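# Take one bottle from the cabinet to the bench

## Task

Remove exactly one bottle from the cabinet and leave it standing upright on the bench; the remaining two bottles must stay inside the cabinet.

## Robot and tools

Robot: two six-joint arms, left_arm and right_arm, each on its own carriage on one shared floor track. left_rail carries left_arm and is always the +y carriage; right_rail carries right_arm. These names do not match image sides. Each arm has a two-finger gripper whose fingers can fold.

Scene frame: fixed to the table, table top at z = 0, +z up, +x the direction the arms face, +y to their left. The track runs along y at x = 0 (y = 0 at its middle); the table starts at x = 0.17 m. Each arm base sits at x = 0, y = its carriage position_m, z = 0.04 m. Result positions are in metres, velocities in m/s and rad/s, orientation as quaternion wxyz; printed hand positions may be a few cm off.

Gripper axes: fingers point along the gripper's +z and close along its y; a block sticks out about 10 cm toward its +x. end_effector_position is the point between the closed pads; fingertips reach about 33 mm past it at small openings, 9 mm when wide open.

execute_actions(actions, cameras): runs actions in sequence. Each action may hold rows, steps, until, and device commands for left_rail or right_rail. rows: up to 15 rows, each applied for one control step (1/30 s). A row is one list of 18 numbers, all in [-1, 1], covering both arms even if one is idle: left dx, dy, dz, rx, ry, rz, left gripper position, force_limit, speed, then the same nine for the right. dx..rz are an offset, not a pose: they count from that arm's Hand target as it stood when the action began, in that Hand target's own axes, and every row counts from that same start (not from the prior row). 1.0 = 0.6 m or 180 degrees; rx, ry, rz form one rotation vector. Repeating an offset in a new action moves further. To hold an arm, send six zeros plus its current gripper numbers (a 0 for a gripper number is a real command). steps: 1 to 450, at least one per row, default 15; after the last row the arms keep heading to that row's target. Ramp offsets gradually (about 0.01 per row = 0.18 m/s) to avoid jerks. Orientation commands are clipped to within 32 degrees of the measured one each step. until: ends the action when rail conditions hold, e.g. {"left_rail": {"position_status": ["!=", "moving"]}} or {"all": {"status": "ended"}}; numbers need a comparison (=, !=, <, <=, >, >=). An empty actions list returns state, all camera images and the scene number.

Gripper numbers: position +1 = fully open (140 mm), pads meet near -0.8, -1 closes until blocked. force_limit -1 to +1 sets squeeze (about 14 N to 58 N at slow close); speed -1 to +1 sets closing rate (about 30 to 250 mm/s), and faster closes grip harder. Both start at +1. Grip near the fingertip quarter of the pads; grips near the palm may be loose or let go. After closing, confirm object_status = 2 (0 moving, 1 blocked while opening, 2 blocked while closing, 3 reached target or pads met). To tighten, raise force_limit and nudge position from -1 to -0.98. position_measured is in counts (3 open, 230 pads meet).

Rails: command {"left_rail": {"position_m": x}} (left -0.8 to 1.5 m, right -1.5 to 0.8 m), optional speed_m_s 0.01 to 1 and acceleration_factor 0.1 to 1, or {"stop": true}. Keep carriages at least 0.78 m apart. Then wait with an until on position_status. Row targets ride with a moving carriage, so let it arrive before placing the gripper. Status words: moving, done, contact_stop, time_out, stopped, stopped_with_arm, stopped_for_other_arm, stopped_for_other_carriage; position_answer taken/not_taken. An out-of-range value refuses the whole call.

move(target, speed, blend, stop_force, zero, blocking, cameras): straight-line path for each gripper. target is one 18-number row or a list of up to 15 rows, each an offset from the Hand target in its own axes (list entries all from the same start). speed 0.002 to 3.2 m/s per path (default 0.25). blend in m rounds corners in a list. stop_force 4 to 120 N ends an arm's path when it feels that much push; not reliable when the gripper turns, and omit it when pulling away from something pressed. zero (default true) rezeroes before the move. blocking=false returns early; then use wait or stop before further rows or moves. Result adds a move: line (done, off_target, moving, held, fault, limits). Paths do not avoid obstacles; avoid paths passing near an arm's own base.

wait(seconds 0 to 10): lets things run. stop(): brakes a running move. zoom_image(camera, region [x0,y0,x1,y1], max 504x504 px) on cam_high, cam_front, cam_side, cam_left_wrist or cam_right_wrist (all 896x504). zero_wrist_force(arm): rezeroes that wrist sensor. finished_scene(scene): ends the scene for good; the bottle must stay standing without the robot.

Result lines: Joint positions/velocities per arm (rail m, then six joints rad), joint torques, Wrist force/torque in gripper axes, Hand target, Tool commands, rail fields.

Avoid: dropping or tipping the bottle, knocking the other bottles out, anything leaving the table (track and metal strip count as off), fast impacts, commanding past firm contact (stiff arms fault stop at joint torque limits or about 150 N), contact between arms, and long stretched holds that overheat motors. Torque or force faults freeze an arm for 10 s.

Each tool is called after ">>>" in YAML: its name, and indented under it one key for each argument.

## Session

>>> execute_actions:
  actions: []

>>> zoom_image:
  camera: "cam_high"
  region: [380, 180, 640, 440]

Scene clock: 0.00 s.
left_arm: end_effector_position=(+0.3563, +1.0295, +0.5790) position_measured=3 object_status=3 end_effector_quat_wxyz=(+0.000, +0.000, +1.000, +0.000) | right_arm: end_effector_position=(+0.3563, -0.9868, +0.5790) position_measured=3 object_status=3 end_effector_quat_wxyz=(+0.000, +0.000, +1.000, +0.000)
Joint positions: left_arm=[0.951 -0.28 -2.157 1.821 -1.235 -1.571 -0.281] | right_arm=[-1.065 -0.281 -2.157 1.821 -1.235 -1.571 -0.28]
Joint velocities: within noise
Joint torques (N m): no reading
Wrist force (N): no reading
Wrist torque (N m): no reading
Wrist force, peak (N): no reading
Hand target: left_arm +0.3563, +1.0295, +0.5790; +0.000, +0.000, +1.000, +0.000 | right_arm +0.3563, -0.9868, +0.5790; +0.000, +0.000, +1.000, +0.000
Tool commands: left_gripper/position=+1.0 left_gripper/force_limit=+1.0 left_gripper/speed=+1.0 right_gripper/position=+1.0 right_gripper/force_limit=+1.0 right_gripper/speed=+1.0
left_rail: position_m=0.951 position_status=done
right_rail: position_m=-1.065 position_status=done

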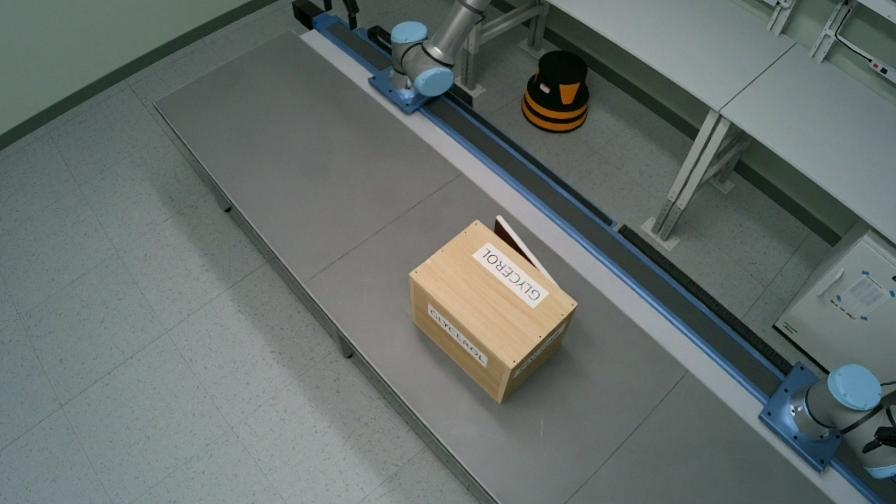

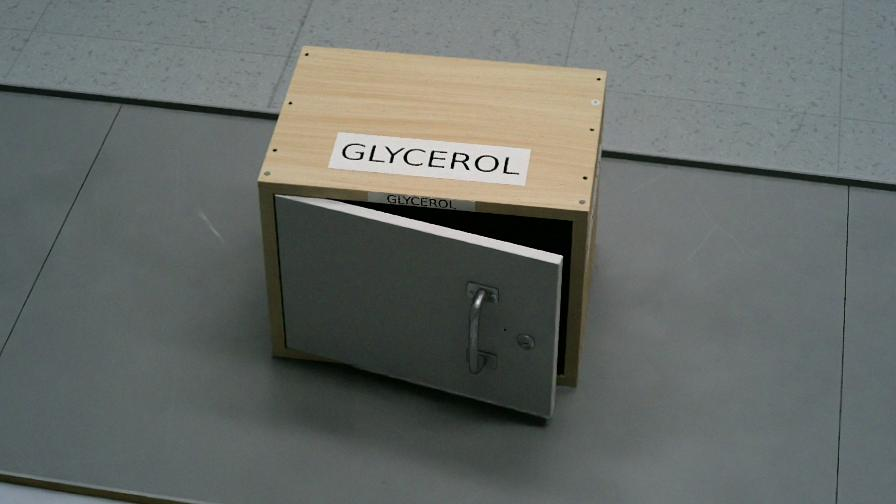

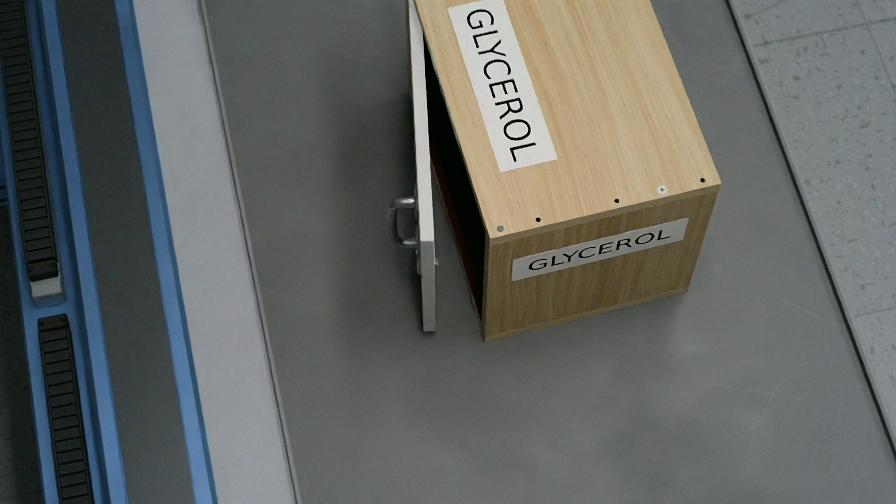

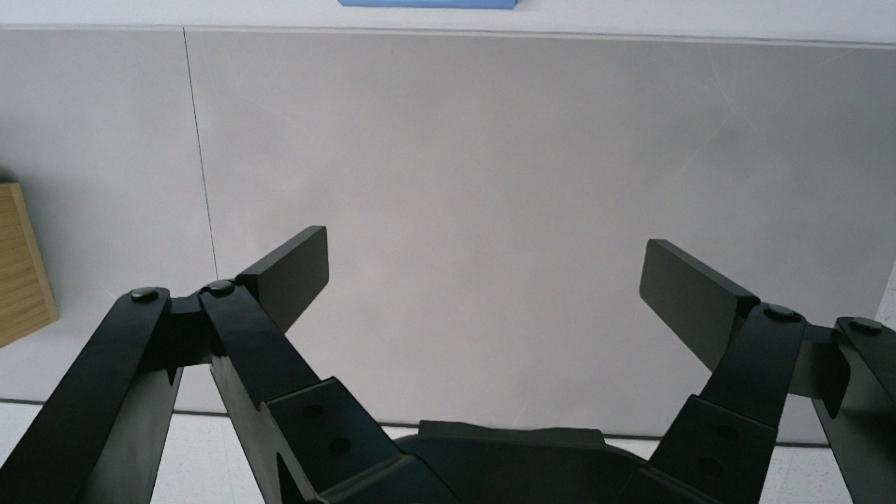

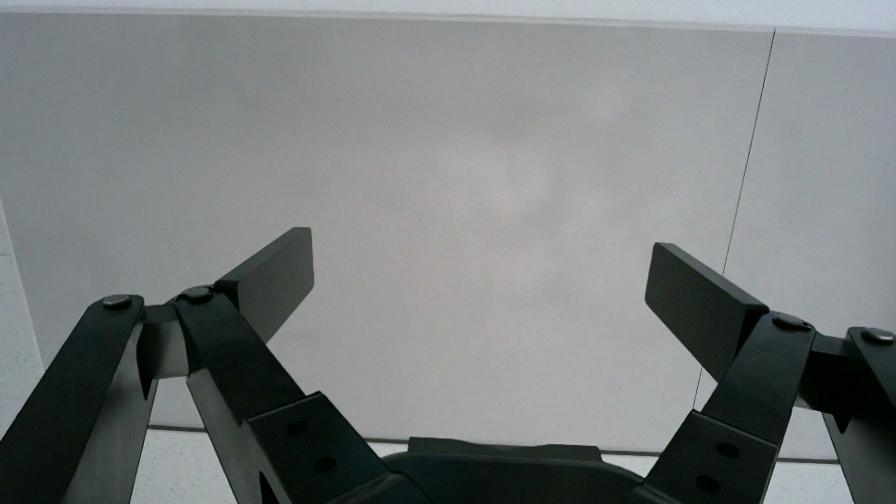

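Scaled by 1.938 from the camera's 896x504 image, which has a finer 1280x720 frame.

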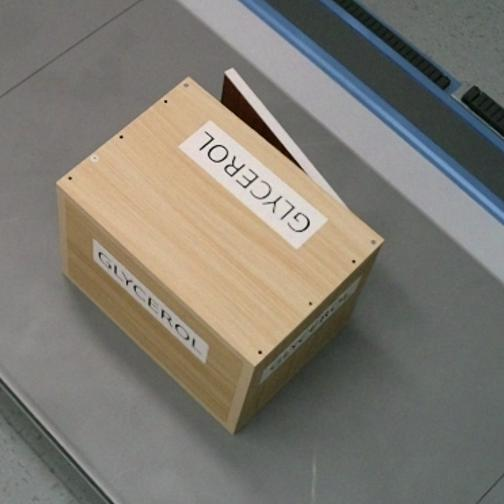

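>>> execute_actions:
  actions:
    - {"right_rail":{"position_m":-0.47,"speed_m_s":0.6,"acceleration_factor":0.5},"steps":150,"until":{"right_rail":{"position_status":["!=","moving"]}}}

>>> move:
  target: [0,0,0,0,0,0,1,1,1,-0.108,0.202,0.4,0,0,0,-1,0,0]
  speed: 0.25
  cameras: ["cam_right_wrist"]

Scene clock: 23.33 s.
left_arm: end_effector_position=(+0.3563, +1.0295, +0.5790) position_measured=3 object_status=3 end_effector_quat_wxyz=(+0.000, +0.000, +1.000, +0.000) | right_arm: end_effector_position=(+0.3563, -0.3914, +0.5790) position_measured=3 object_status=3 end_effector_quat_wxyz=(+0.000, +0.000, +1.000, +0.000)
Joint positions: left_arm=[0.951 -0.28 -2.157 1.821 -1.235 -1.571 -0.281] | right_arm=[-0.47 -0.281 -2.157 1.821 -1.235 -1.571 -0.28]
Joint torques (N m): left_arm=[0.6 0.02 -49.07 -4.75 -0.34 0.34] | right_arm=[-1.38 1.23 -47.19 -4.7 0.2 0.66]
Wrist force (N): left_arm=[0.0 0.0 -0.3] | right_arm=[0.3 -0.1 0.0]
Wrist torque (N m): left_arm=[-0.01 0.00 0.00] | right_arm=[-0.02 -0.07 -0.01]
Wrist force, peak (N): left_arm=[0.4 -0.3 -0.6] | right_arm=[-0.3 -2.1 -0.2]
Hand target: left_arm +0.3563, +1.0295, +0.5790; +0.000, +0.000, +1.000, +0.000 | right_arm +0.3563, -0.3914, +0.5790; +0.000, +0.000, +1.000, +0.000
Tool commands: left_gripper/position=+1.0 left_gripper/force_limit=+1.0 left_gripper/speed=+1.0 right_gripper/position=+1.0 right_gripper/force_limit=+1.0 right_gripper/speed=+1.0
left_rail: position_m=0.951 position_status=done
right_rail: position_m=-0.470 speed_m_s=0.60 position_status=done

Scene clock: 25.13 s.
left_arm: end_effector_position=(+0.3563, +1.0295, +0.5790) position_measured=3 object_status=3 end_effector_quat_wxyz=(+0.000, +0.000, +1.000, +0.000) | right_arm: end_effector_position=(+0.4211, -0.2703, +0.3391) position_measured=233 object_status=3 end_effector_quat_wxyz=(+0.000, +0.000, +1.000, +0.000)
Joint positions: left_arm=[0.951 -0.28 -2.157 1.821 -1.235 -1.571 -0.281] | right_arm=[-0.47 0.06 -1.992 2.168 -1.747 -1.571 0.06]
Joint torques (N m): left_arm=[2.58 0.39 -48.66 -4.65 -0.28 0.3] | right_arm=[12.55 -4.61 -38.58 -8.35 -1.66 2.59]
Wrist force (N): left_arm=[0.1 -0.2 -0.3] | right_arm=[-0.2 -0.4 0.3]
Wrist torque (N m): left_arm=[-0.04 -0.01 0.00] | right_arm=[-0.10 0.06 -0.14]
Wrist force, peak (N): left_arm=[0.1 0.0 -0.7] | right_arm=[-0.5 0.7 2.3]
Hand target: left_arm +0.3563, +1.0295, +0.5790; +0.000, +0.000, +1.000, +0.000 | right_arm +0.4212, -0.2702, +0.3390; +0.000, +0.000, +1.000, +0.000
Off the commanded pose: left_arm 0.000 m, 0 deg | right_arm 0.000 m, 0 deg.
left_rail: position_m=0.951 position_status=done
right_rail: position_m=-0.470 speed_m_s=0.60 position_status=done
move: done
Images, in order (width x height): cam_right_wrist 896x504.

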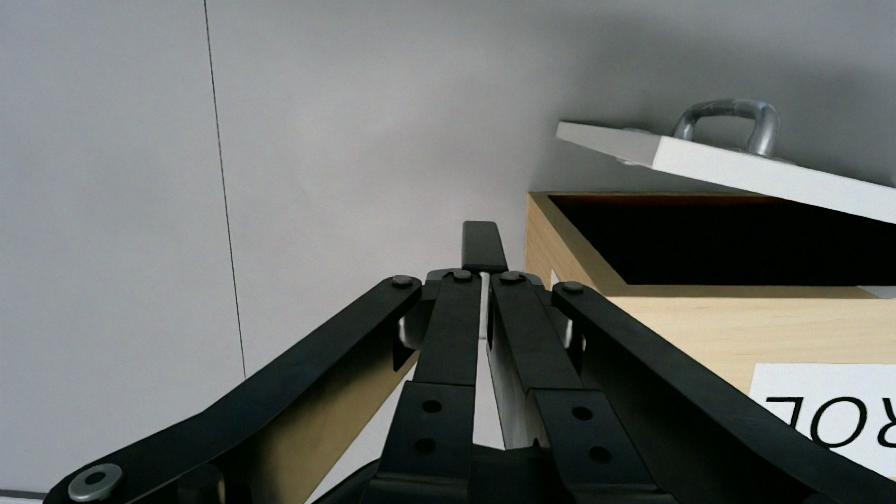

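>>> move:
  target:
    - [0,0,0,0,0,0,1,1,1,-0.007,0,0.148,0,0,0,-1,0,0]
    - [0,0,0,0,0,0,1,1,1,-0.007,0.25,0.148,0,0,0,-1,0,0]
  speed: 0.15
  stop_force: 10
  cameras: ["cam_right_wrist"]

Scene clock: 32.33 s.
left_arm: end_effector_position=(+0.3563, +1.0295, +0.5790) position_measured=3 object_status=3 end_effector_quat_wxyz=(+0.000, +0.000, +1.000, +0.000) | right_arm: end_effector_position=(+0.4254, -0.1202, +0.2502) position_measured=233 object_status=3 end_effector_quat_wxyz=(+0.000, +0.000, +1.000, +0.000)
Joint positions: left_arm=[0.951 -0.28 -2.157 1.821 -1.235 -1.571 -0.281] | right_arm=[-0.47 0.366 -1.769 2.184 -1.986 -1.571 0.366]
Joint torques (N m): left_arm=[1.33 1.47 -48.55 -5 -0.55 0.17] | right_arm=[12.53 -17.59 -55.54 -8.46 -1.31 2.96]
Wrist force (N): left_arm=[-0.2 0.2 -0.3] | right_arm=[0.4 0.2 0.1]
Wrist torque (N m): left_arm=[0.04 0.04 0.00] | right_arm=[0.03 -0.08 -0.12]
Wrist force, peak (N): left_arm=[0.4 -0.4 -0.3] | right_arm=[0.2 -1.8 1.7]
Hand target: left_arm +0.3563, +1.0295, +0.5790; +0.000, +0.000, +1.000, +0.000 | right_arm +0.4254, -0.1202, +0.2502; +0.000, +0.000, +1.000, +0.000
Off the commanded pose: left_arm 0.000 m, 0 deg | right_arm 0.000 m, 0 deg.
left_rail: position_m=0.951 position_status=done
right_rail: position_m=-0.470 speed_m_s=0.60 position_status=done
move: done
Images, in order (width x height): cam_right_wrist 896x504.

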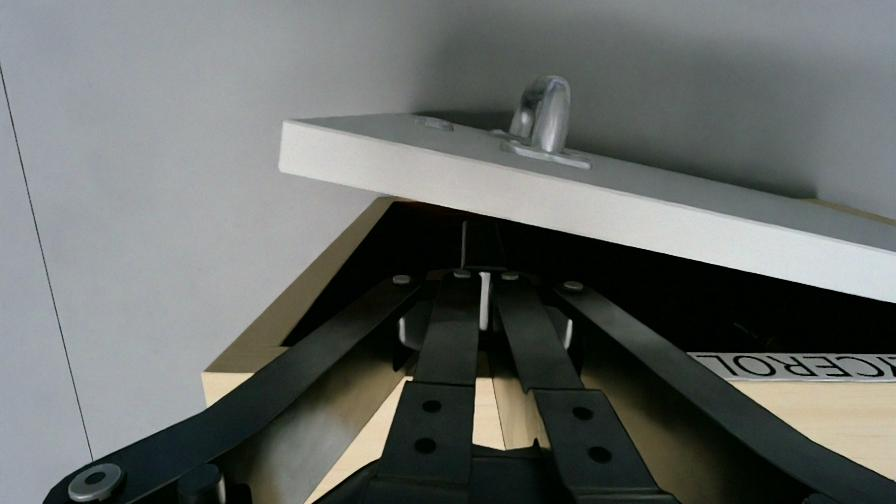

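Same arc (shift −0.02 in y; x +4 mm). Then retreat, rail, and look.

>>> move:
  target:
    - [0,0,0,0,0,0,1,1,1,0.14,0.033,0,0,0,0,-1,0,0]
    - [0,0,0,0,0,0,1,1,1,0.305,0.128,0,0,0,0,-1,0,0]
    - [0,0,0,0,0,0,1,1,1,0.428,0.275,0,0,0,0,-1,0,0]
    - [0,0,0,0,0,0,1,1,1,0.493,0.455,0,0,0,0,-1,0,0]
  speed: 0.12
  blend: 0.03
  stop_force: 30
  cameras: ["cam_high"]

>>> execute_actions:
  actions:
    - {"right_rail":{"position_m":-0.77},"steps":150,"until":{"right_rail":{"position_status":["!=","moving"]}}}

>>> move:
  target: [0,0,0,0,0,0,1,1,1,-0.2,0.062,-0.05,0,-0.361,0,0.1,0,0]
  speed: 0.3
  cameras: ["cam_front","cam_right_wrist"]

>>> zoom_image:
  camera: "cam_right_wrist"
  region: [360, 0, 830, 320]

Scene clock: 45.03 s.
left_arm: end_effector_position=(+0.3563, +1.0295, +0.5790) position_measured=3 object_status=3 end_effector_quat_wxyz=(+0.000, +0.000, +1.000, +0.000) | right_arm: end_effector_position=(+0.1296, +0.1528, +0.2502) position_measured=233 object_status=3 end_effector_quat_wxyz=(+0.000, +0.000, +1.000, +0.000)
Joint positions: left_arm=[0.951 -0.28 -2.157 1.821 -1.235 -1.571 -0.281] | right_arm=[-0.47 1.088 -1.613 2.05 -2.008 -1.571 1.088]
Joint torques (N m): left_arm=[1.01 0.73 -48.71 -5.05 -0.87 0.16] | right_arm=[11.98 -31.85 -56.9 -8.62 -1.22 3.16]
Wrist force (N): left_arm=[0.1 0.0 -0.2] | right_arm=[0.6 -2.2 0.4]
Wrist torque (N m): left_arm=[0.00 -0.03 0.01] | right_arm=[-0.02 -0.23 -0.13]
Wrist force, peak (N): left_arm=[0.5 -0.3 -0.4] | right_arm=[-4.6 -1.9 -0.6]
Hand target: left_arm +0.3563, +1.0295, +0.5790; +0.000, +0.000, +1.000, +0.000 | right_arm +0.1296, +0.1528, +0.2502; +0.000, +0.000, +1.000, +0.000
Off the commanded pose: left_arm 0.000 m, 0 deg | right_arm 0.000 m, 0 deg.
left_rail: position_m=0.951 position_status=done
right_rail: position_m=-0.470 speed_m_s=0.60 position_status=done
move: done
Images, in order (width x height): cam_high 896x504.

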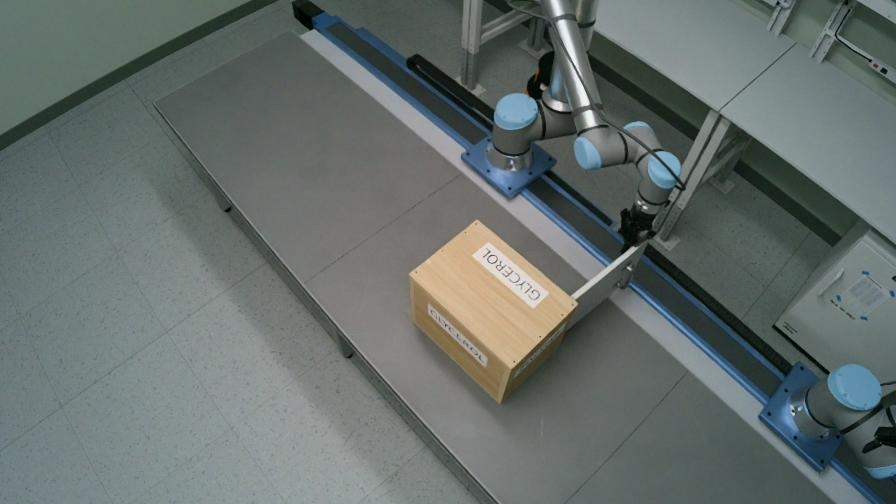

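Scene clock: 46.53 s.
left_arm: end_effector_position=(+0.3563, +1.0295, +0.5790) position_measured=3 object_status=3 end_effector_quat_wxyz=(+0.000, +0.000, +1.000, +0.000) | right_arm: end_effector_position=(+0.1296, -0.1472, +0.2502) position_measured=233 object_status=3 end_effector_quat_wxyz=(+0.000, +0.000, +1.000, +0.000)
Joint positions: left_arm=[0.951 -0.28 -2.157 1.821 -1.235 -1.571 -0.281] | right_arm=[-0.77 1.088 -1.613 2.05 -2.008 -1.571 1.088]
Joint torques (N m): left_arm=[0.47 1.2 -48.38 -4.95 -0.69 0.19] | right_arm=[1.96 -47.77 -37.15 -1.81 -0.23 3.09]
Wrist force (N): left_arm=[-0.2 0.1 0.0] | right_arm=[0.8 0.1 -0.1]
Wrist torque (N m): left_arm=[0.02 0.04 0.00] | right_arm=[0.04 -0.18 -0.15]
Wrist force, peak (N): left_arm=[0.1 -0.6 -0.3] | right_arm=[1.6 2.2 0.0]
Hand target: left_arm +0.3563, +1.0295, +0.5790; +0.000, +0.000, +1.000, +0.000 | right_arm +0.1296, -0.1472, +0.2502; +0.000, +0.000, +1.000, +0.000
Tool commands: left_gripper/position=+1.0 left_gripper/force_limit=+1.0 left_gripper/speed=+1.0 right_gripper/position=-1.0 right_gripper/force_limit=+0.0 right_gripper/speed=+0.0
Off the commanded pose: left_arm 0.000 m, 0 deg | right_arm 0.000 m, 0 deg.
left_rail: position_m=0.951 position_status=done
right_rail: position_m=-0.770 speed_m_s=0.60 position_status=done

Scene clock: 49.27 s.
left_arm: end_effector_position=(+0.3563, +1.0295, +0.5790) position_measured=3 object_status=3 end_effector_quat_wxyz=(+0.000, +0.000, +1.000, +0.000) | right_arm: end_effector_position=(+0.2495, -0.1100, +0.2802) position_measured=117 object_status=3 end_effector_quat_wxyz=(+0.537, +0.000, +0.843, +0.000)
Joint positions: left_arm=[0.951 -0.28 -2.157 1.821 -1.235 -1.571 -0.281] | right_arm=[-0.77 1.394 -1.318 2.175 -2.788 -2.673 1.172]
Joint torques (N m): left_arm=[0.54 0.77 -49.46 -4.89 -0.87 0.31] | right_arm=[3.68 -46.85 -24.38 -8.44 -4.02 -2.28]
Wrist force (N): left_arm=[0.0 0.2 0.1] | right_arm=[0.3 1.9 0.6]
Wrist torque (N m): left_arm=[0.04 0.01 0.00] | right_arm=[0.22 -0.14 -0.01]
Wrist force, peak (N): left_arm=[0.4 0.0 -0.7] | right_arm=[-0.2 2.5 0.3]
Hand target: left_arm +0.3563, +1.0295, +0.5790; +0.000, +0.000, +1.000, +0.000 | right_arm +0.2496, -0.1100, +0.2802; +0.537, +0.000, +0.843, +0.000
Off the commanded pose: left_arm 0.000 m, 0 deg | right_arm 0.000 m, 0 deg.
left_rail: position_m=0.951 position_status=done
right_rail: position_m=-0.770 speed_m_s=0.60 position_status=done
move: done
Images, in order (width x height): cam_front 896x504, cam_right_wrist 896x504.

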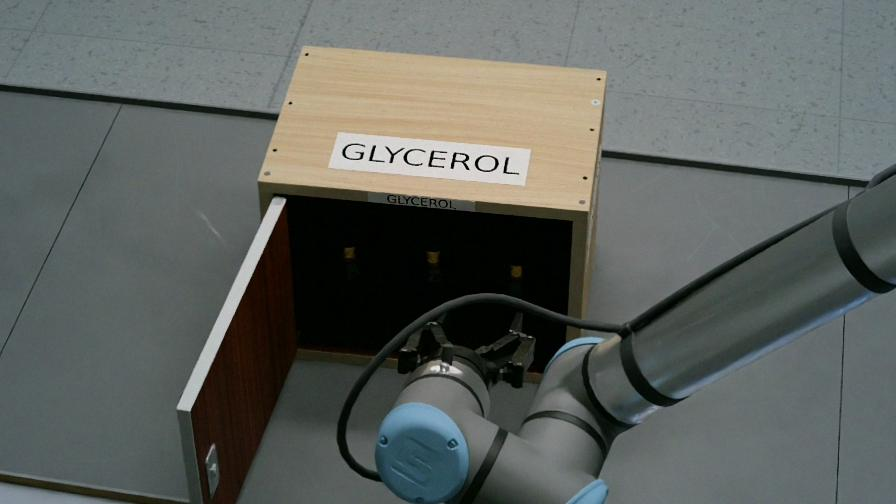

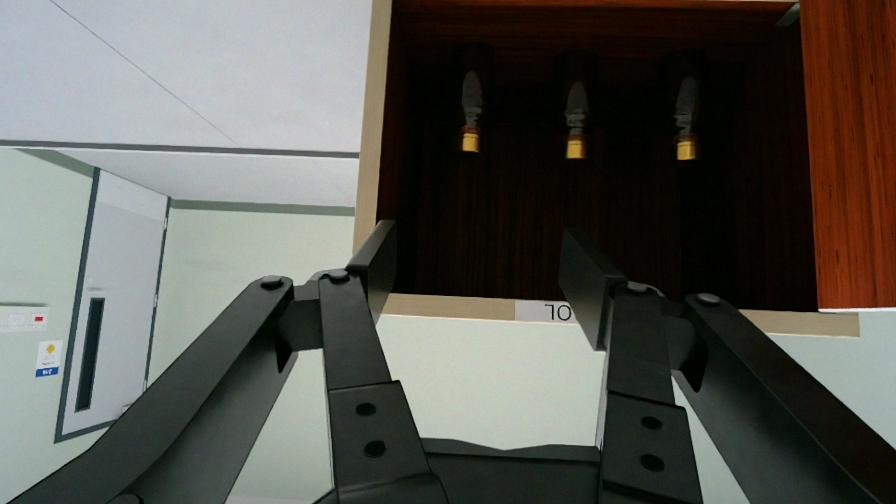

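Scaled by 1.072 from the camera's 896x504 image, which has a finer 1280x720 frame.

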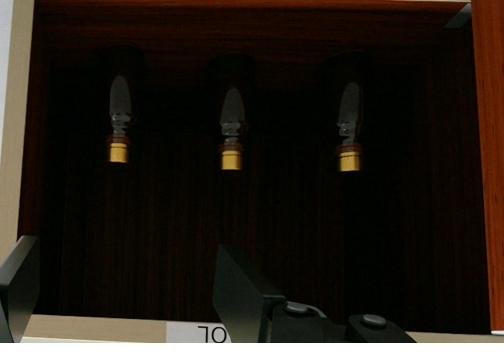

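>>> move:
  target: [0,0,0,0,0,0,1,1,1,0.1365,-0.0117,0.377,0,0.0556,0,0.1,0,0]
  speed: 0.25
  cameras: ["cam_side","cam_right_wrist"]

>>> zoom_image:
  camera: "cam_right_wrist"
  region: [250, 50, 750, 400]

Scene clock: 57.87 s.
left_arm: end_effector_position=(+0.3563, +1.0295, +0.5790) position_measured=3 object_status=3 end_effector_quat_wxyz=(+0.000, +0.000, +1.000, +0.000) | right_arm: end_effector_position=(+0.4198, -0.1171, +0.1104) position_measured=117 object_status=3 end_effector_quat_wxyz=(+0.462, +0.000, +0.887, +0.000)
Joint positions: left_arm=[0.951 -0.28 -2.157 1.821 -1.235 -1.571 -0.281] | right_arm=[-0.77 1.094 -1.062 2.188 -3.275 -2.386 0.839]
Joint torques (N m): left_arm=[1.13 2.61 -48.83 -5.09 -0.98 0.02] | right_arm=[-19.79 -56.87 -33.53 -8.9 0.63 -2.58]
Wrist force (N): left_arm=[0.1 0.1 -0.2] | right_arm=[0.6 1.9 0.2]
Wrist torque (N m): left_arm=[0.01 -0.03 0.00] | right_arm=[0.26 -0.23 0.01]
Wrist force, peak (N): left_arm=[0.0 0.5 -0.6] | right_arm=[0.7 2.3 2.2]
Hand target: left_arm +0.3563, +1.0295, +0.5790; +0.000, +0.000, +1.000, +0.000 | right_arm +0.4199, -0.1170, +0.1103; +0.462, +0.000, +0.887, +0.000
Off the commanded pose: left_arm 0.000 m, 0 deg | right_arm 0.000 m, 0 deg.
left_rail: position_m=0.951 position_status=done
right_rail: position_m=-0.770 speed_m_s=0.60 position_status=done
move: done
Images, in order (width x height): cam_side 896x504, cam_right_wrist 896x504.

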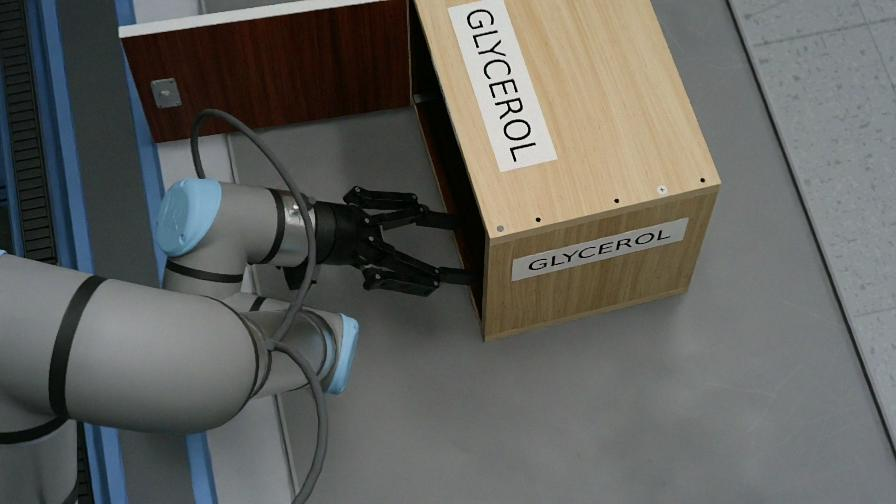

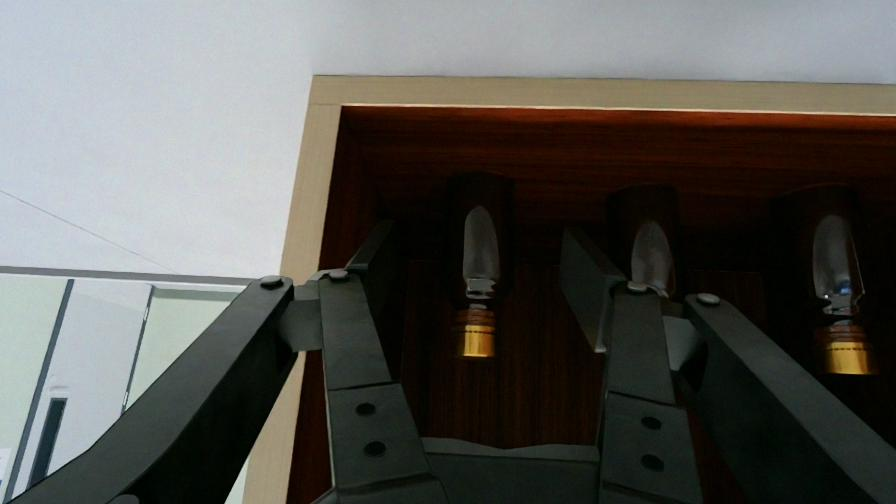

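Scaled by 1.008 from the camera's 896x504 image, which has a finer 1280x720 frame.

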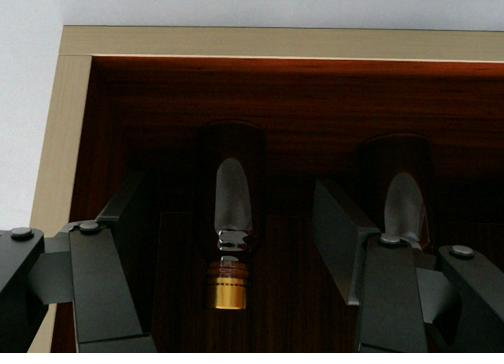

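>>> move:
  target: [0,0,0,0,0,0,1,1,1,-0.064,0.0035,0.1995,0,0,0,0.1,0,0]
  speed: 0.06
  stop_force: 6
  cameras: ["cam_right_wrist"]

>>> zoom_image:
  camera: "cam_right_wrist"
  region: [250, 50, 750, 450]

Scene clock: 77.43 s.
left_arm: end_effector_position=(+0.3563, +1.0295, +0.5790) position_measured=3 object_status=3 end_effector_quat_wxyz=(+0.000, +0.000, +1.000, +0.000) | right_arm: end_effector_position=(+0.5400, -0.1150, +0.0731) position_measured=117 object_status=3 end_effector_quat_wxyz=(+0.462, +0.000, +0.887, +0.000)
Joint positions: left_arm=[0.951 -0.28 -2.157 1.821 -1.235 -1.571 -0.281] | right_arm=[-0.77 0.942 -0.939 2.096 -3.427 -2.295 0.668]
Joint torques (N m): left_arm=[-0.49 0.23 -48.76 -5.23 -1.21 0.3] | right_arm=[-15.21 -65.09 -33.22 -8.89 0.55 -2.47]
Wrist force (N): left_arm=[0.2 -0.1 0.3] | right_arm=[0.4 1.7 0.8]
Wrist torque (N m): left_arm=[-0.02 -0.05 0.00] | right_arm=[0.23 -0.14 -0.01]
Wrist force, peak (N): left_arm=[0.6 0.0 -0.7] | right_arm=[1.0 2.2 1.0]
Hand target: left_arm +0.3563, +1.0295, +0.5790; +0.000, +0.000, +1.000, +0.000 | right_arm +0.5400, -0.1150, +0.0731; +0.462, +0.000, +0.887, +0.000
Off the commanded pose: left_arm 0.000 m, 0 deg | right_arm 0.000 m, 0 deg.
left_rail: position_m=0.951 position_status=done
right_rail: position_m=-0.770 speed_m_s=0.60 position_status=done
move: done
Images, in order (width x height): cam_right_wrist 896x504.

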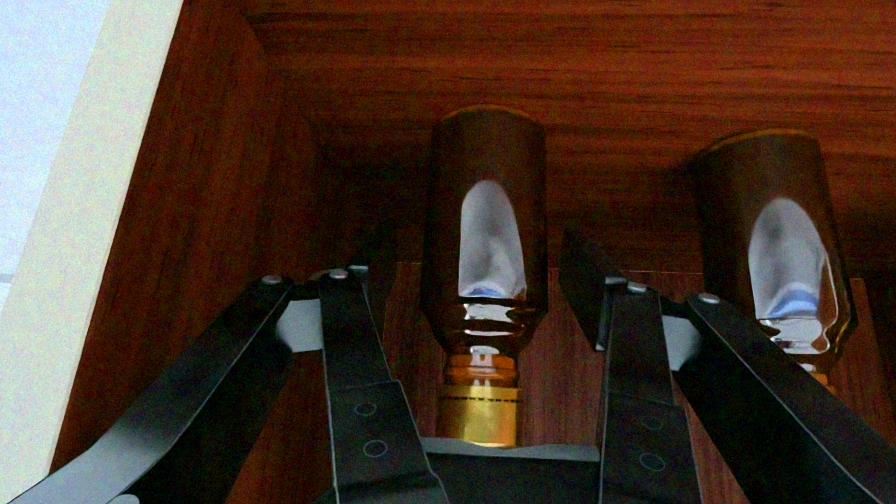

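Scaled by 1.008 from the camera's 896x504 image, which has a finer 1280x720 frame.

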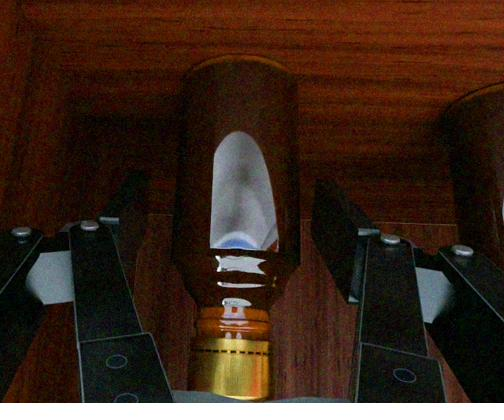

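>>> move:
  target: [0,0,0,0,0,0,1,1,1,0,0.003,-0.03,0,0,0,0.1,0,0]
  speed: 0.06
  cameras: ["cam_right_wrist"]

>>> zoom_image:
  camera: "cam_right_wrist"
  region: [340, 150, 620, 350]

Scene clock: 92.10 s.
left_arm: end_effector_position=(+0.3563, +1.0295, +0.5790) position_measured=3 object_status=3 end_effector_quat_wxyz=(+0.000, +0.000, +1.000, +0.000) | right_arm: end_effector_position=(+0.5254, -0.1132, +0.0833) position_measured=117 object_status=3 end_effector_quat_wxyz=(+0.462, +0.000, +0.887, +0.000)
Joint positions: left_arm=[0.951 -0.28 -2.157 1.821 -1.235 -1.571 -0.281] | right_arm=[-0.77 0.961 -0.962 2.106 -3.4 -2.307 0.688]
Joint torques (N m): left_arm=[1.02 3.2 -49.38 -5.36 -1.05 0.15] | right_arm=[11.84 -80.14 -14.09 -1.69 -2.9 3.13]
Wrist force (N): left_arm=[-0.1 -0.1 -0.1] | right_arm=[0.5 1.7 0.5]
Wrist torque (N m): left_arm=[-0.04 0.03 0.01] | right_arm=[0.21 -0.21 -0.17]
Wrist force, peak (N): left_arm=[0.5 -0.2 -0.6] | right_arm=[1.0 2.2 0.7]
Hand target: left_arm +0.3563, +1.0295, +0.5790; +0.000, +0.000, +1.000, +0.000 | right_arm +0.5252, -0.1131, +0.0834; +0.462, +0.000, +0.887, +0.000
Off the commanded pose: left_arm 0.000 m, 0 deg | right_arm 0.000 m, 0 deg.
left_rail: position_m=0.951 position_status=done
right_rail: position_m=-0.770 speed_m_s=0.60 position_status=done
move: done
Images, in order (width x height): cam_right_wrist 896x504.

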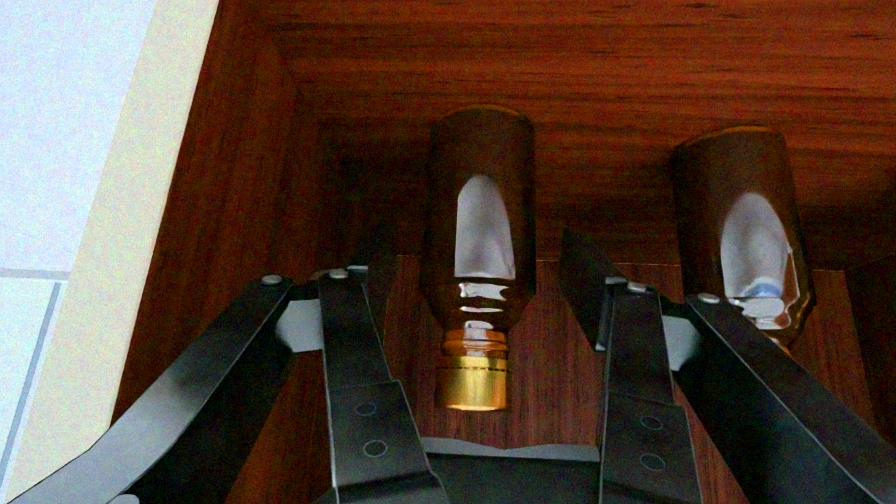

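Scaled by 1.800 from the camera's 896x504 image, which has a finer 1280x720 frame.

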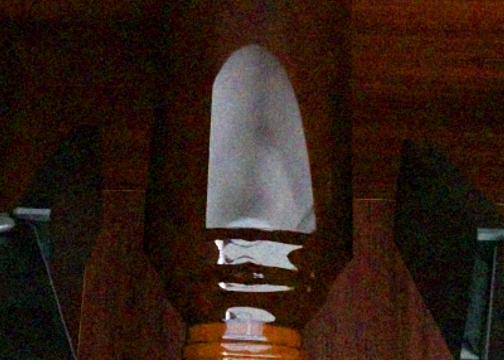

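>>> move:
  target: [0,0,0,0,0,0,1,1,1,0.0117,0,0,0,0,0,0.1,0,0]
  speed: 0.05

>>> execute_actions:
  actions:
    - {"rows":[[0,0,0,0,0,0,1,1,1,0,0,0,0,0,0,-0.5,-0.1,-1]],"steps":22}
  cameras: ["cam_right_wrist"]

Scene clock: 103.90 s.
left_arm: end_effector_position=(+0.3563, +1.0295, +0.5790) position_measured=3 object_status=3 end_effector_quat_wxyz=(+0.000, +0.000, +1.000, +0.000) | right_arm: end_effector_position=(+0.5213, -0.1132, +0.0778) position_measured=117 object_status=3 end_effector_quat_wxyz=(+0.462, +0.000, +0.887, +0.000)
Joint positions: left_arm=[0.951 -0.28 -2.157 1.821 -1.235 -1.571 -0.281] | right_arm=[-0.77 0.966 -0.954 2.109 -3.408 -2.31 0.693]
Joint torques (N m): left_arm=[-0.07 2.57 -49.56 -5.23 -1.56 0.11] | right_arm=[9.59 -62.35 -12.62 -8.84 -3.44 2.83]
Wrist force (N): left_arm=[0.0 -0.1 0.1] | right_arm=[0.3 1.9 0.8]
Wrist torque (N m): left_arm=[-0.02 -0.01 0.00] | right_arm=[0.26 -0.14 -0.16]
Wrist force, peak (N): left_arm=[0.1 -0.3 -0.6] | right_arm=[0.6 2.5 0.6]
Hand target: left_arm +0.3563, +1.0295, +0.5790; +0.000, +0.000, +1.000, +0.000 | right_arm +0.5212, -0.1132, +0.0776; +0.462, +0.000, +0.887, +0.000
Off the commanded pose: left_arm 0.000 m, 0 deg | right_arm 0.000 m, 0 deg.
left_rail: position_m=0.951 position_status=done
right_rail: position_m=-0.770 speed_m_s=0.60 position_status=done
move: done

Scene clock: 105.07 s.
left_arm: end_effector_position=(+0.3563, +1.0295, +0.5790) position_measured=3 object_status=3 end_effector_quat_wxyz=(+0.000, +0.000, +1.000, +0.000) | right_arm: end_effector_position=(+0.5212, -0.1132, +0.0777) position_measured=162 object_status=0 end_effector_quat_wxyz=(+0.462, +0.000, +0.887, +0.000)
Joint positions: left_arm=[0.951 -0.28 -2.157 1.821 -1.235 -1.571 -0.281] | right_arm=[-0.77 0.966 -0.954 2.109 -3.408 -2.31 0.693]
Joint torques (N m): left_arm=[0.26 3.04 -50.11 -5.4 -1.46 0.3] | right_arm=[10.32 -61.56 -13.45 -7.53 -0.52 2.89]
Wrist force (N): left_arm=[0.0 -0.2 -0.4] | right_arm=[-0.9 2.4 -1.2]
Wrist torque (N m): left_arm=[-0.04 0.00 0.00] | right_arm=[0.13 -0.15 -0.08]
Wrist force, peak (N): left_arm=[-0.2 -0.4 -0.3] | right_arm=[-1.5 3.0 -1.7]
Hand target: left_arm +0.3563, +1.0295, +0.5790; +0.000, +0.000, +1.000, +0.000 | right_arm +0.5212, -0.1132, +0.0776; +0.462, +0.000, +0.887, +0.000
Off the commanded pose: left_arm 0.000 m, 0 deg | right_arm 0.000 m, 0 deg.
left_rail: position_m=0.951 position_status=done
right_rail: position_m=-0.770 speed_m_s=0.60 position_status=done
Images, in order (width x height): cam_right_wrist 896x504.

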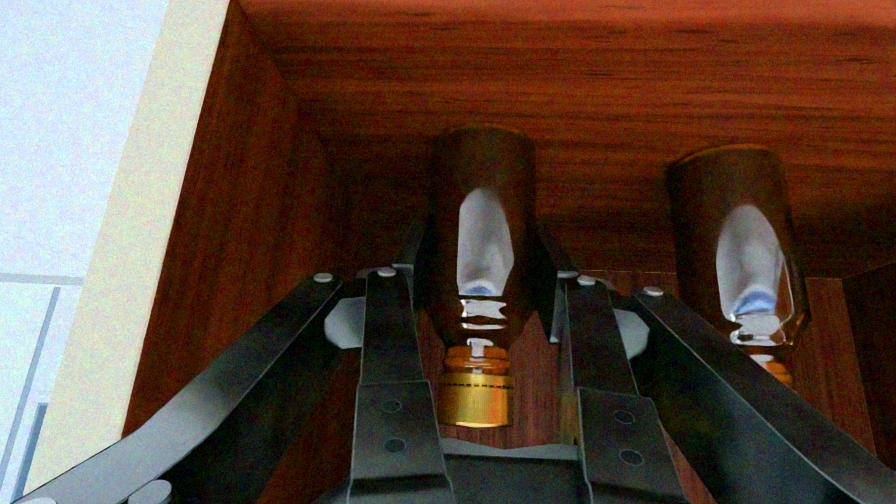

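>>> execute_actions:
  actions:
    - {"rows":[[0,0,0,0,0,0,1,1,1,0,0,0,0,0,0,-1,-0.1,-1]],"steps":30}
  cameras: ["cam_right_wrist"]

Scene clock: 108.97 s.
left_arm: end_effector_position=(+0.3563, +1.0295, +0.5790) position_measured=3 object_status=3 end_effector_quat_wxyz=(+0.000, +0.000, +1.000, +0.000) | right_arm: end_effector_position=(+0.5212, -0.1132, +0.0776) position_measured=162 object_status=2 end_effector_quat_wxyz=(+0.462, +0.000, +0.887, +0.000)
Joint positions: left_arm=[0.951 -0.28 -2.157 1.821 -1.235 -1.571 -0.281] | right_arm=[-0.77 0.966 -0.954 2.109 -3.408 -2.31 0.693]
Joint torques (N m): left_arm=[0.65 1.09 -49.78 -5.57 -1.59 0.14] | right_arm=[-0.76 -62.37 -21.34 -2.01 1.11 1.1]
Wrist force (N): left_arm=[0.6 -0.3 0.0] | right_arm=[-1.3 1.7 -1.4]
Wrist torque (N m): left_arm=[-0.07 -0.13 0.01] | right_arm=[0.19 -0.12 -0.11]
Wrist force, peak (N): left_arm=[0.4 -0.2 -0.8] | right_arm=[-2.3 2.2 -2.1]
Hand target: left_arm +0.3563, +1.0295, +0.5790; +0.000, +0.000, +1.000, +0.000 | right_arm +0.5212, -0.1132, +0.0776; +0.462, +0.000, +0.887, +0.000
Off the commanded pose: left_arm 0.000 m, 0 deg | right_arm 0.000 m, 0 deg.
left_rail: position_m=0.951 position_status=done
right_rail: position_m=-0.770 speed_m_s=0.60 position_status=done
Images, in order (width x height): cam_right_wrist 896x504.

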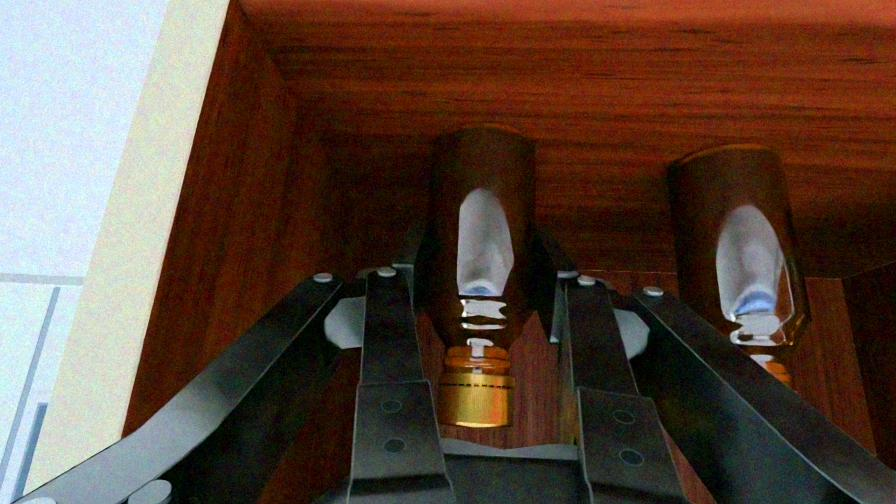

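>>> move:
  target:
    - [0,0,0,0,0,0,1,1,1,-0.041,0,-0.0287,0,0,0,-1,-0.1,-1]
    - [0,0,0,0,0,0,1,1,1,0.131,0,-0.274,0,0,0,-1,-0.1,-1]
  speed: [0.05,0.12]
  blend: 0.005
  cameras: ["cam_side","cam_right_wrist"]

Scene clock: 120.83 s.
left_arm: end_effector_position=(+0.3563, +1.0295, +0.5790) position_measured=3 object_status=3 end_effector_quat_wxyz=(+0.000, +0.000, +1.000, +0.000) | right_arm: end_effector_position=(+0.3416, -0.1132, +0.1076) position_measured=162 object_status=2 end_effector_quat_wxyz=(+0.462, +0.000, +0.887, +0.000)
Joint positions: left_arm=[0.951 -0.28 -2.157 1.821 -1.235 -1.571 -0.281] | right_arm=[-0.77 1.209 -1.092 2.216 -3.163 -2.443 0.987]
Joint torques (N m): left_arm=[0.85 2.49 -50.14 -5.6 -1.74 0.17] | right_arm=[13.63 -75.29 -15.53 -2.28 -3.94 2.72]
Wrist force (N): left_arm=[-0.1 0.0 -0.3] | right_arm=[2.4 1.5 1.8]
Wrist torque (N m): left_arm=[0.00 0.03 0.01] | right_arm=[0.16 -0.14 -0.15]
Wrist force, peak (N): left_arm=[0.7 -0.2 -0.5] | right_arm=[3.5 1.6 2.7]
Hand target: left_arm +0.3563, +1.0295, +0.5790; +0.000, +0.000, +1.000, +0.000 | right_arm +0.3415, -0.1132, +0.1076; +0.462, +0.000, +0.887, +0.000
Off the commanded pose: left_arm 0.000 m, 0 deg | right_arm 0.000 m, 0 deg.
left_rail: position_m=0.951 position_status=done
right_rail: position_m=-0.770 speed_m_s=0.60 position_status=done
move: done
Images, in order (width x height): cam_side 896x504, cam_right_wrist 896x504.

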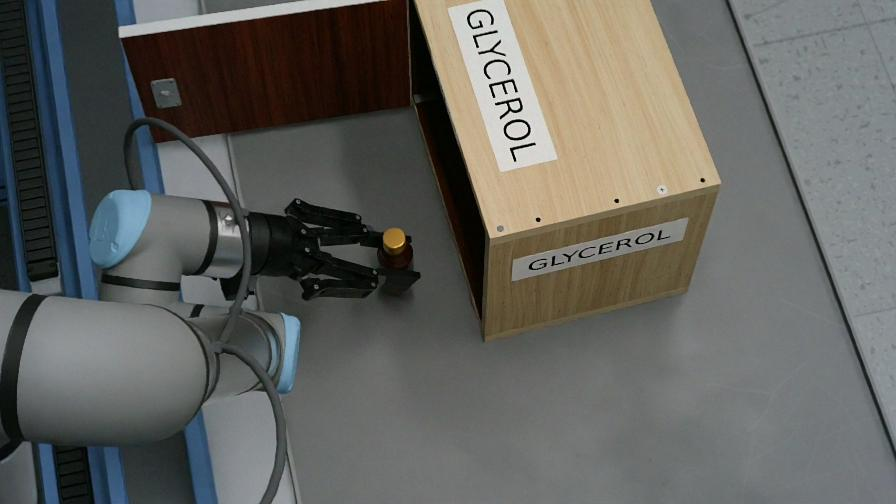

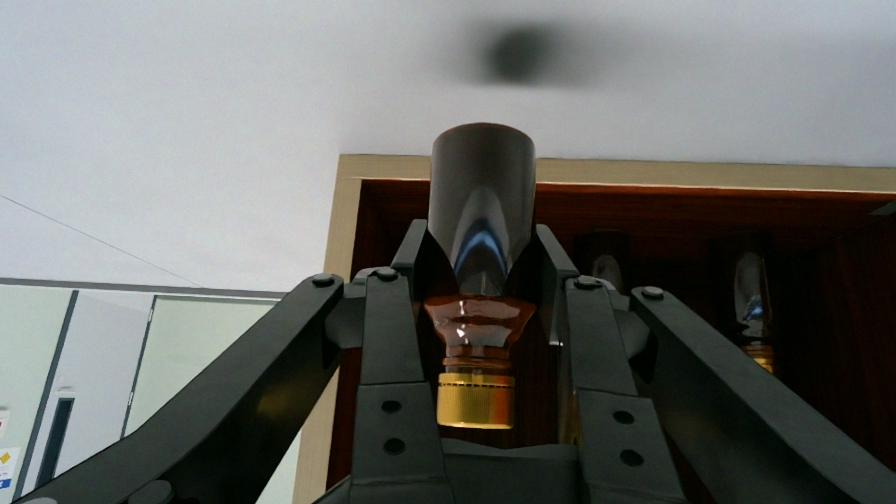

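>>> execute_actions:
  actions:
    - {"right_rail":{"position_m":-1.07,"speed_m_s":0.3,"acceleration_factor":0.3},"steps":150,"until":{"right_rail":{"position_status":["!=","moving"]}}}

>>> move:
  target: [0,0,0,0,0,0,1,1,1,0.0956,0,0.067,0,0,0,-1,-0.1,-1]
  speed: 0.02
  stop_force: 5
  cameras: ["cam_high","cam_right_wrist"]

Scene clock: 127.30 s.
left_arm: end_effector_position=(+0.3563, +1.0295, +0.5790) position_measured=3 object_status=3 end_effector_quat_wxyz=(+0.000, +0.000, +1.000, +0.000) | right_arm: end_effector_position=(+0.3415, -0.4132, +0.1076) position_measured=162 object_status=2 end_effector_quat_wxyz=(+0.462, +0.000, +0.887, +0.000)
Joint positions: left_arm=[0.951 -0.28 -2.157 1.821 -1.235 -1.571 -0.281] | right_arm=[-1.07 1.209 -1.092 2.216 -3.163 -2.443 0.987]
Joint torques (N m): left_arm=[0.38 3.01 -50.46 -5.95 -1.68 -0.28] | right_arm=[5.91 -73.09 -23.74 -3.61 -3.88 2.88]
Wrist force (N): left_arm=[0.2 -0.1 -0.5] | right_arm=[2.7 2.0 1.4]
Wrist torque (N m): left_arm=[-0.02 -0.05 0.00] | right_arm=[0.26 -0.21 -0.15]
Wrist force, peak (N): left_arm=[0.4 -0.2 -0.7] | right_arm=[3.1 3.1 1.7]
Hand target: left_arm +0.3563, +1.0295, +0.5790; +0.000, +0.000, +1.000, +0.000 | right_arm +0.3415, -0.4132, +0.1076; +0.462, +0.000, +0.887, +0.000
Tool commands: left_gripper/position=+1.0 left_gripper/force_limit=+1.0 left_gripper/speed=+1.0 right_gripper/position=-1.0 right_gripper/force_limit=-0.1 right_gripper/speed=-1.0
Off the commanded pose: left_arm 0.000 m, 0 deg | right_arm 0.000 m, 0 deg.
left_rail: position_m=0.951 position_status=done
right_rail: position_m=-1.070 speed_m_s=0.30 position_status=done

Scene clock: 130.93 s.
left_arm: end_effector_position=(+0.3563, +1.0295, +0.5790) position_measured=3 object_status=3 end_effector_quat_wxyz=(+0.000, +0.000, +1.000, +0.000) | right_arm: end_effector_position=(+0.3415, -0.4132, +0.0593) position_measured=162 object_status=2 end_effector_quat_wxyz=(+0.462, +0.000, +0.887, +0.000)
Joint positions: left_arm=[0.951 -0.28 -2.157 1.821 -1.235 -1.571 -0.281] | right_arm=[-1.07 1.209 -1.001 2.216 -3.254 -2.443 0.988]
Joint torques (N m): left_arm=[0.69 4.08 -50.26 -5.7 -1.83 0.2] | right_arm=[4.38 -80.06 -12.43 -2.17 -3.34 2.26]
Wrist force (N): left_arm=[0.1 -0.4 -0.3] | right_arm=[1.7 1.8 1.3]
Wrist torque (N m): left_arm=[-0.09 -0.03 0.00] | right_arm=[0.20 0.02 -0.16]
Wrist force, peak (N): left_arm=[0.3 -0.3 -0.8] | right_arm=[-15.8 -0.5 -7.4]
Hand target: left_arm +0.3563, +1.0295, +0.5790; +0.000, +0.000, +1.000, +0.000 | right_arm +0.3415, -0.4132, +0.0593; +0.462, +0.000, +0.887, +0.000 (not the last commanded pose)
Off the commanded pose: left_arm 0.000 m, 0 deg | right_arm 0.022 m, 0 deg.
left_rail: position_m=0.951 position_status=done
right_rail: position_m=-1.070 speed_m_s=0.30 position_status=done
move: contact (right_arm)
Images, in order (width x height): cam_high 896x504, cam_right_wrist 896x504.

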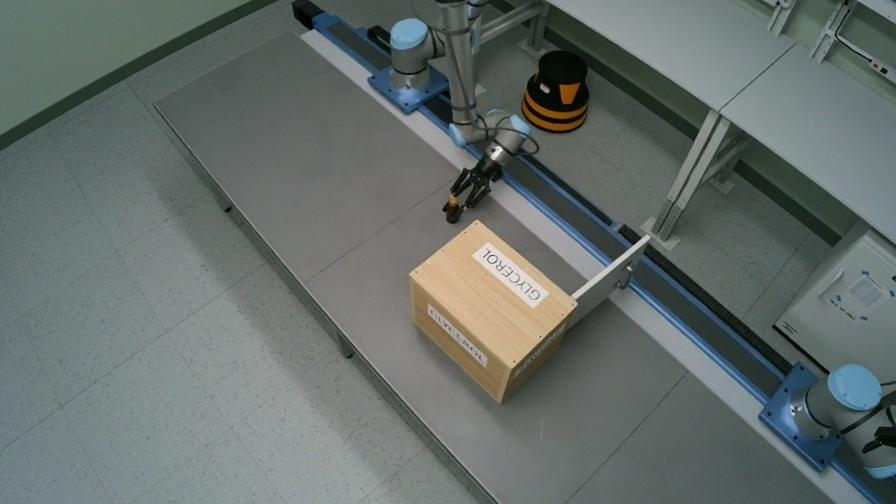

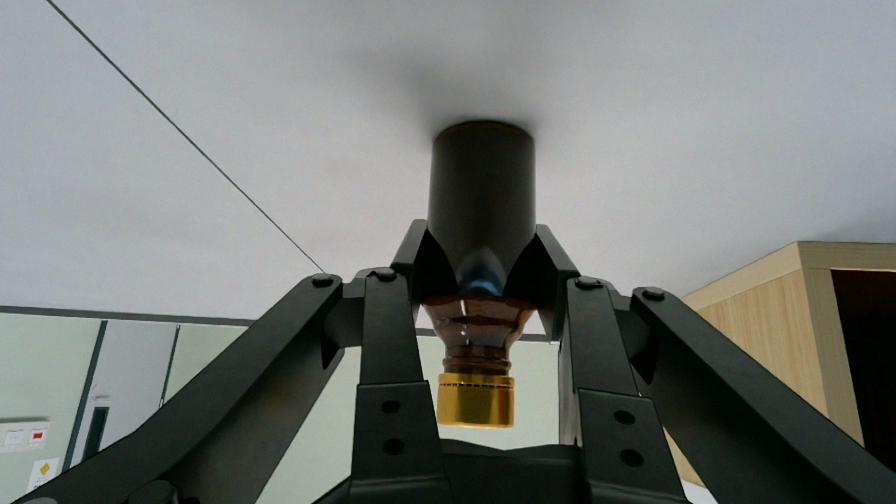

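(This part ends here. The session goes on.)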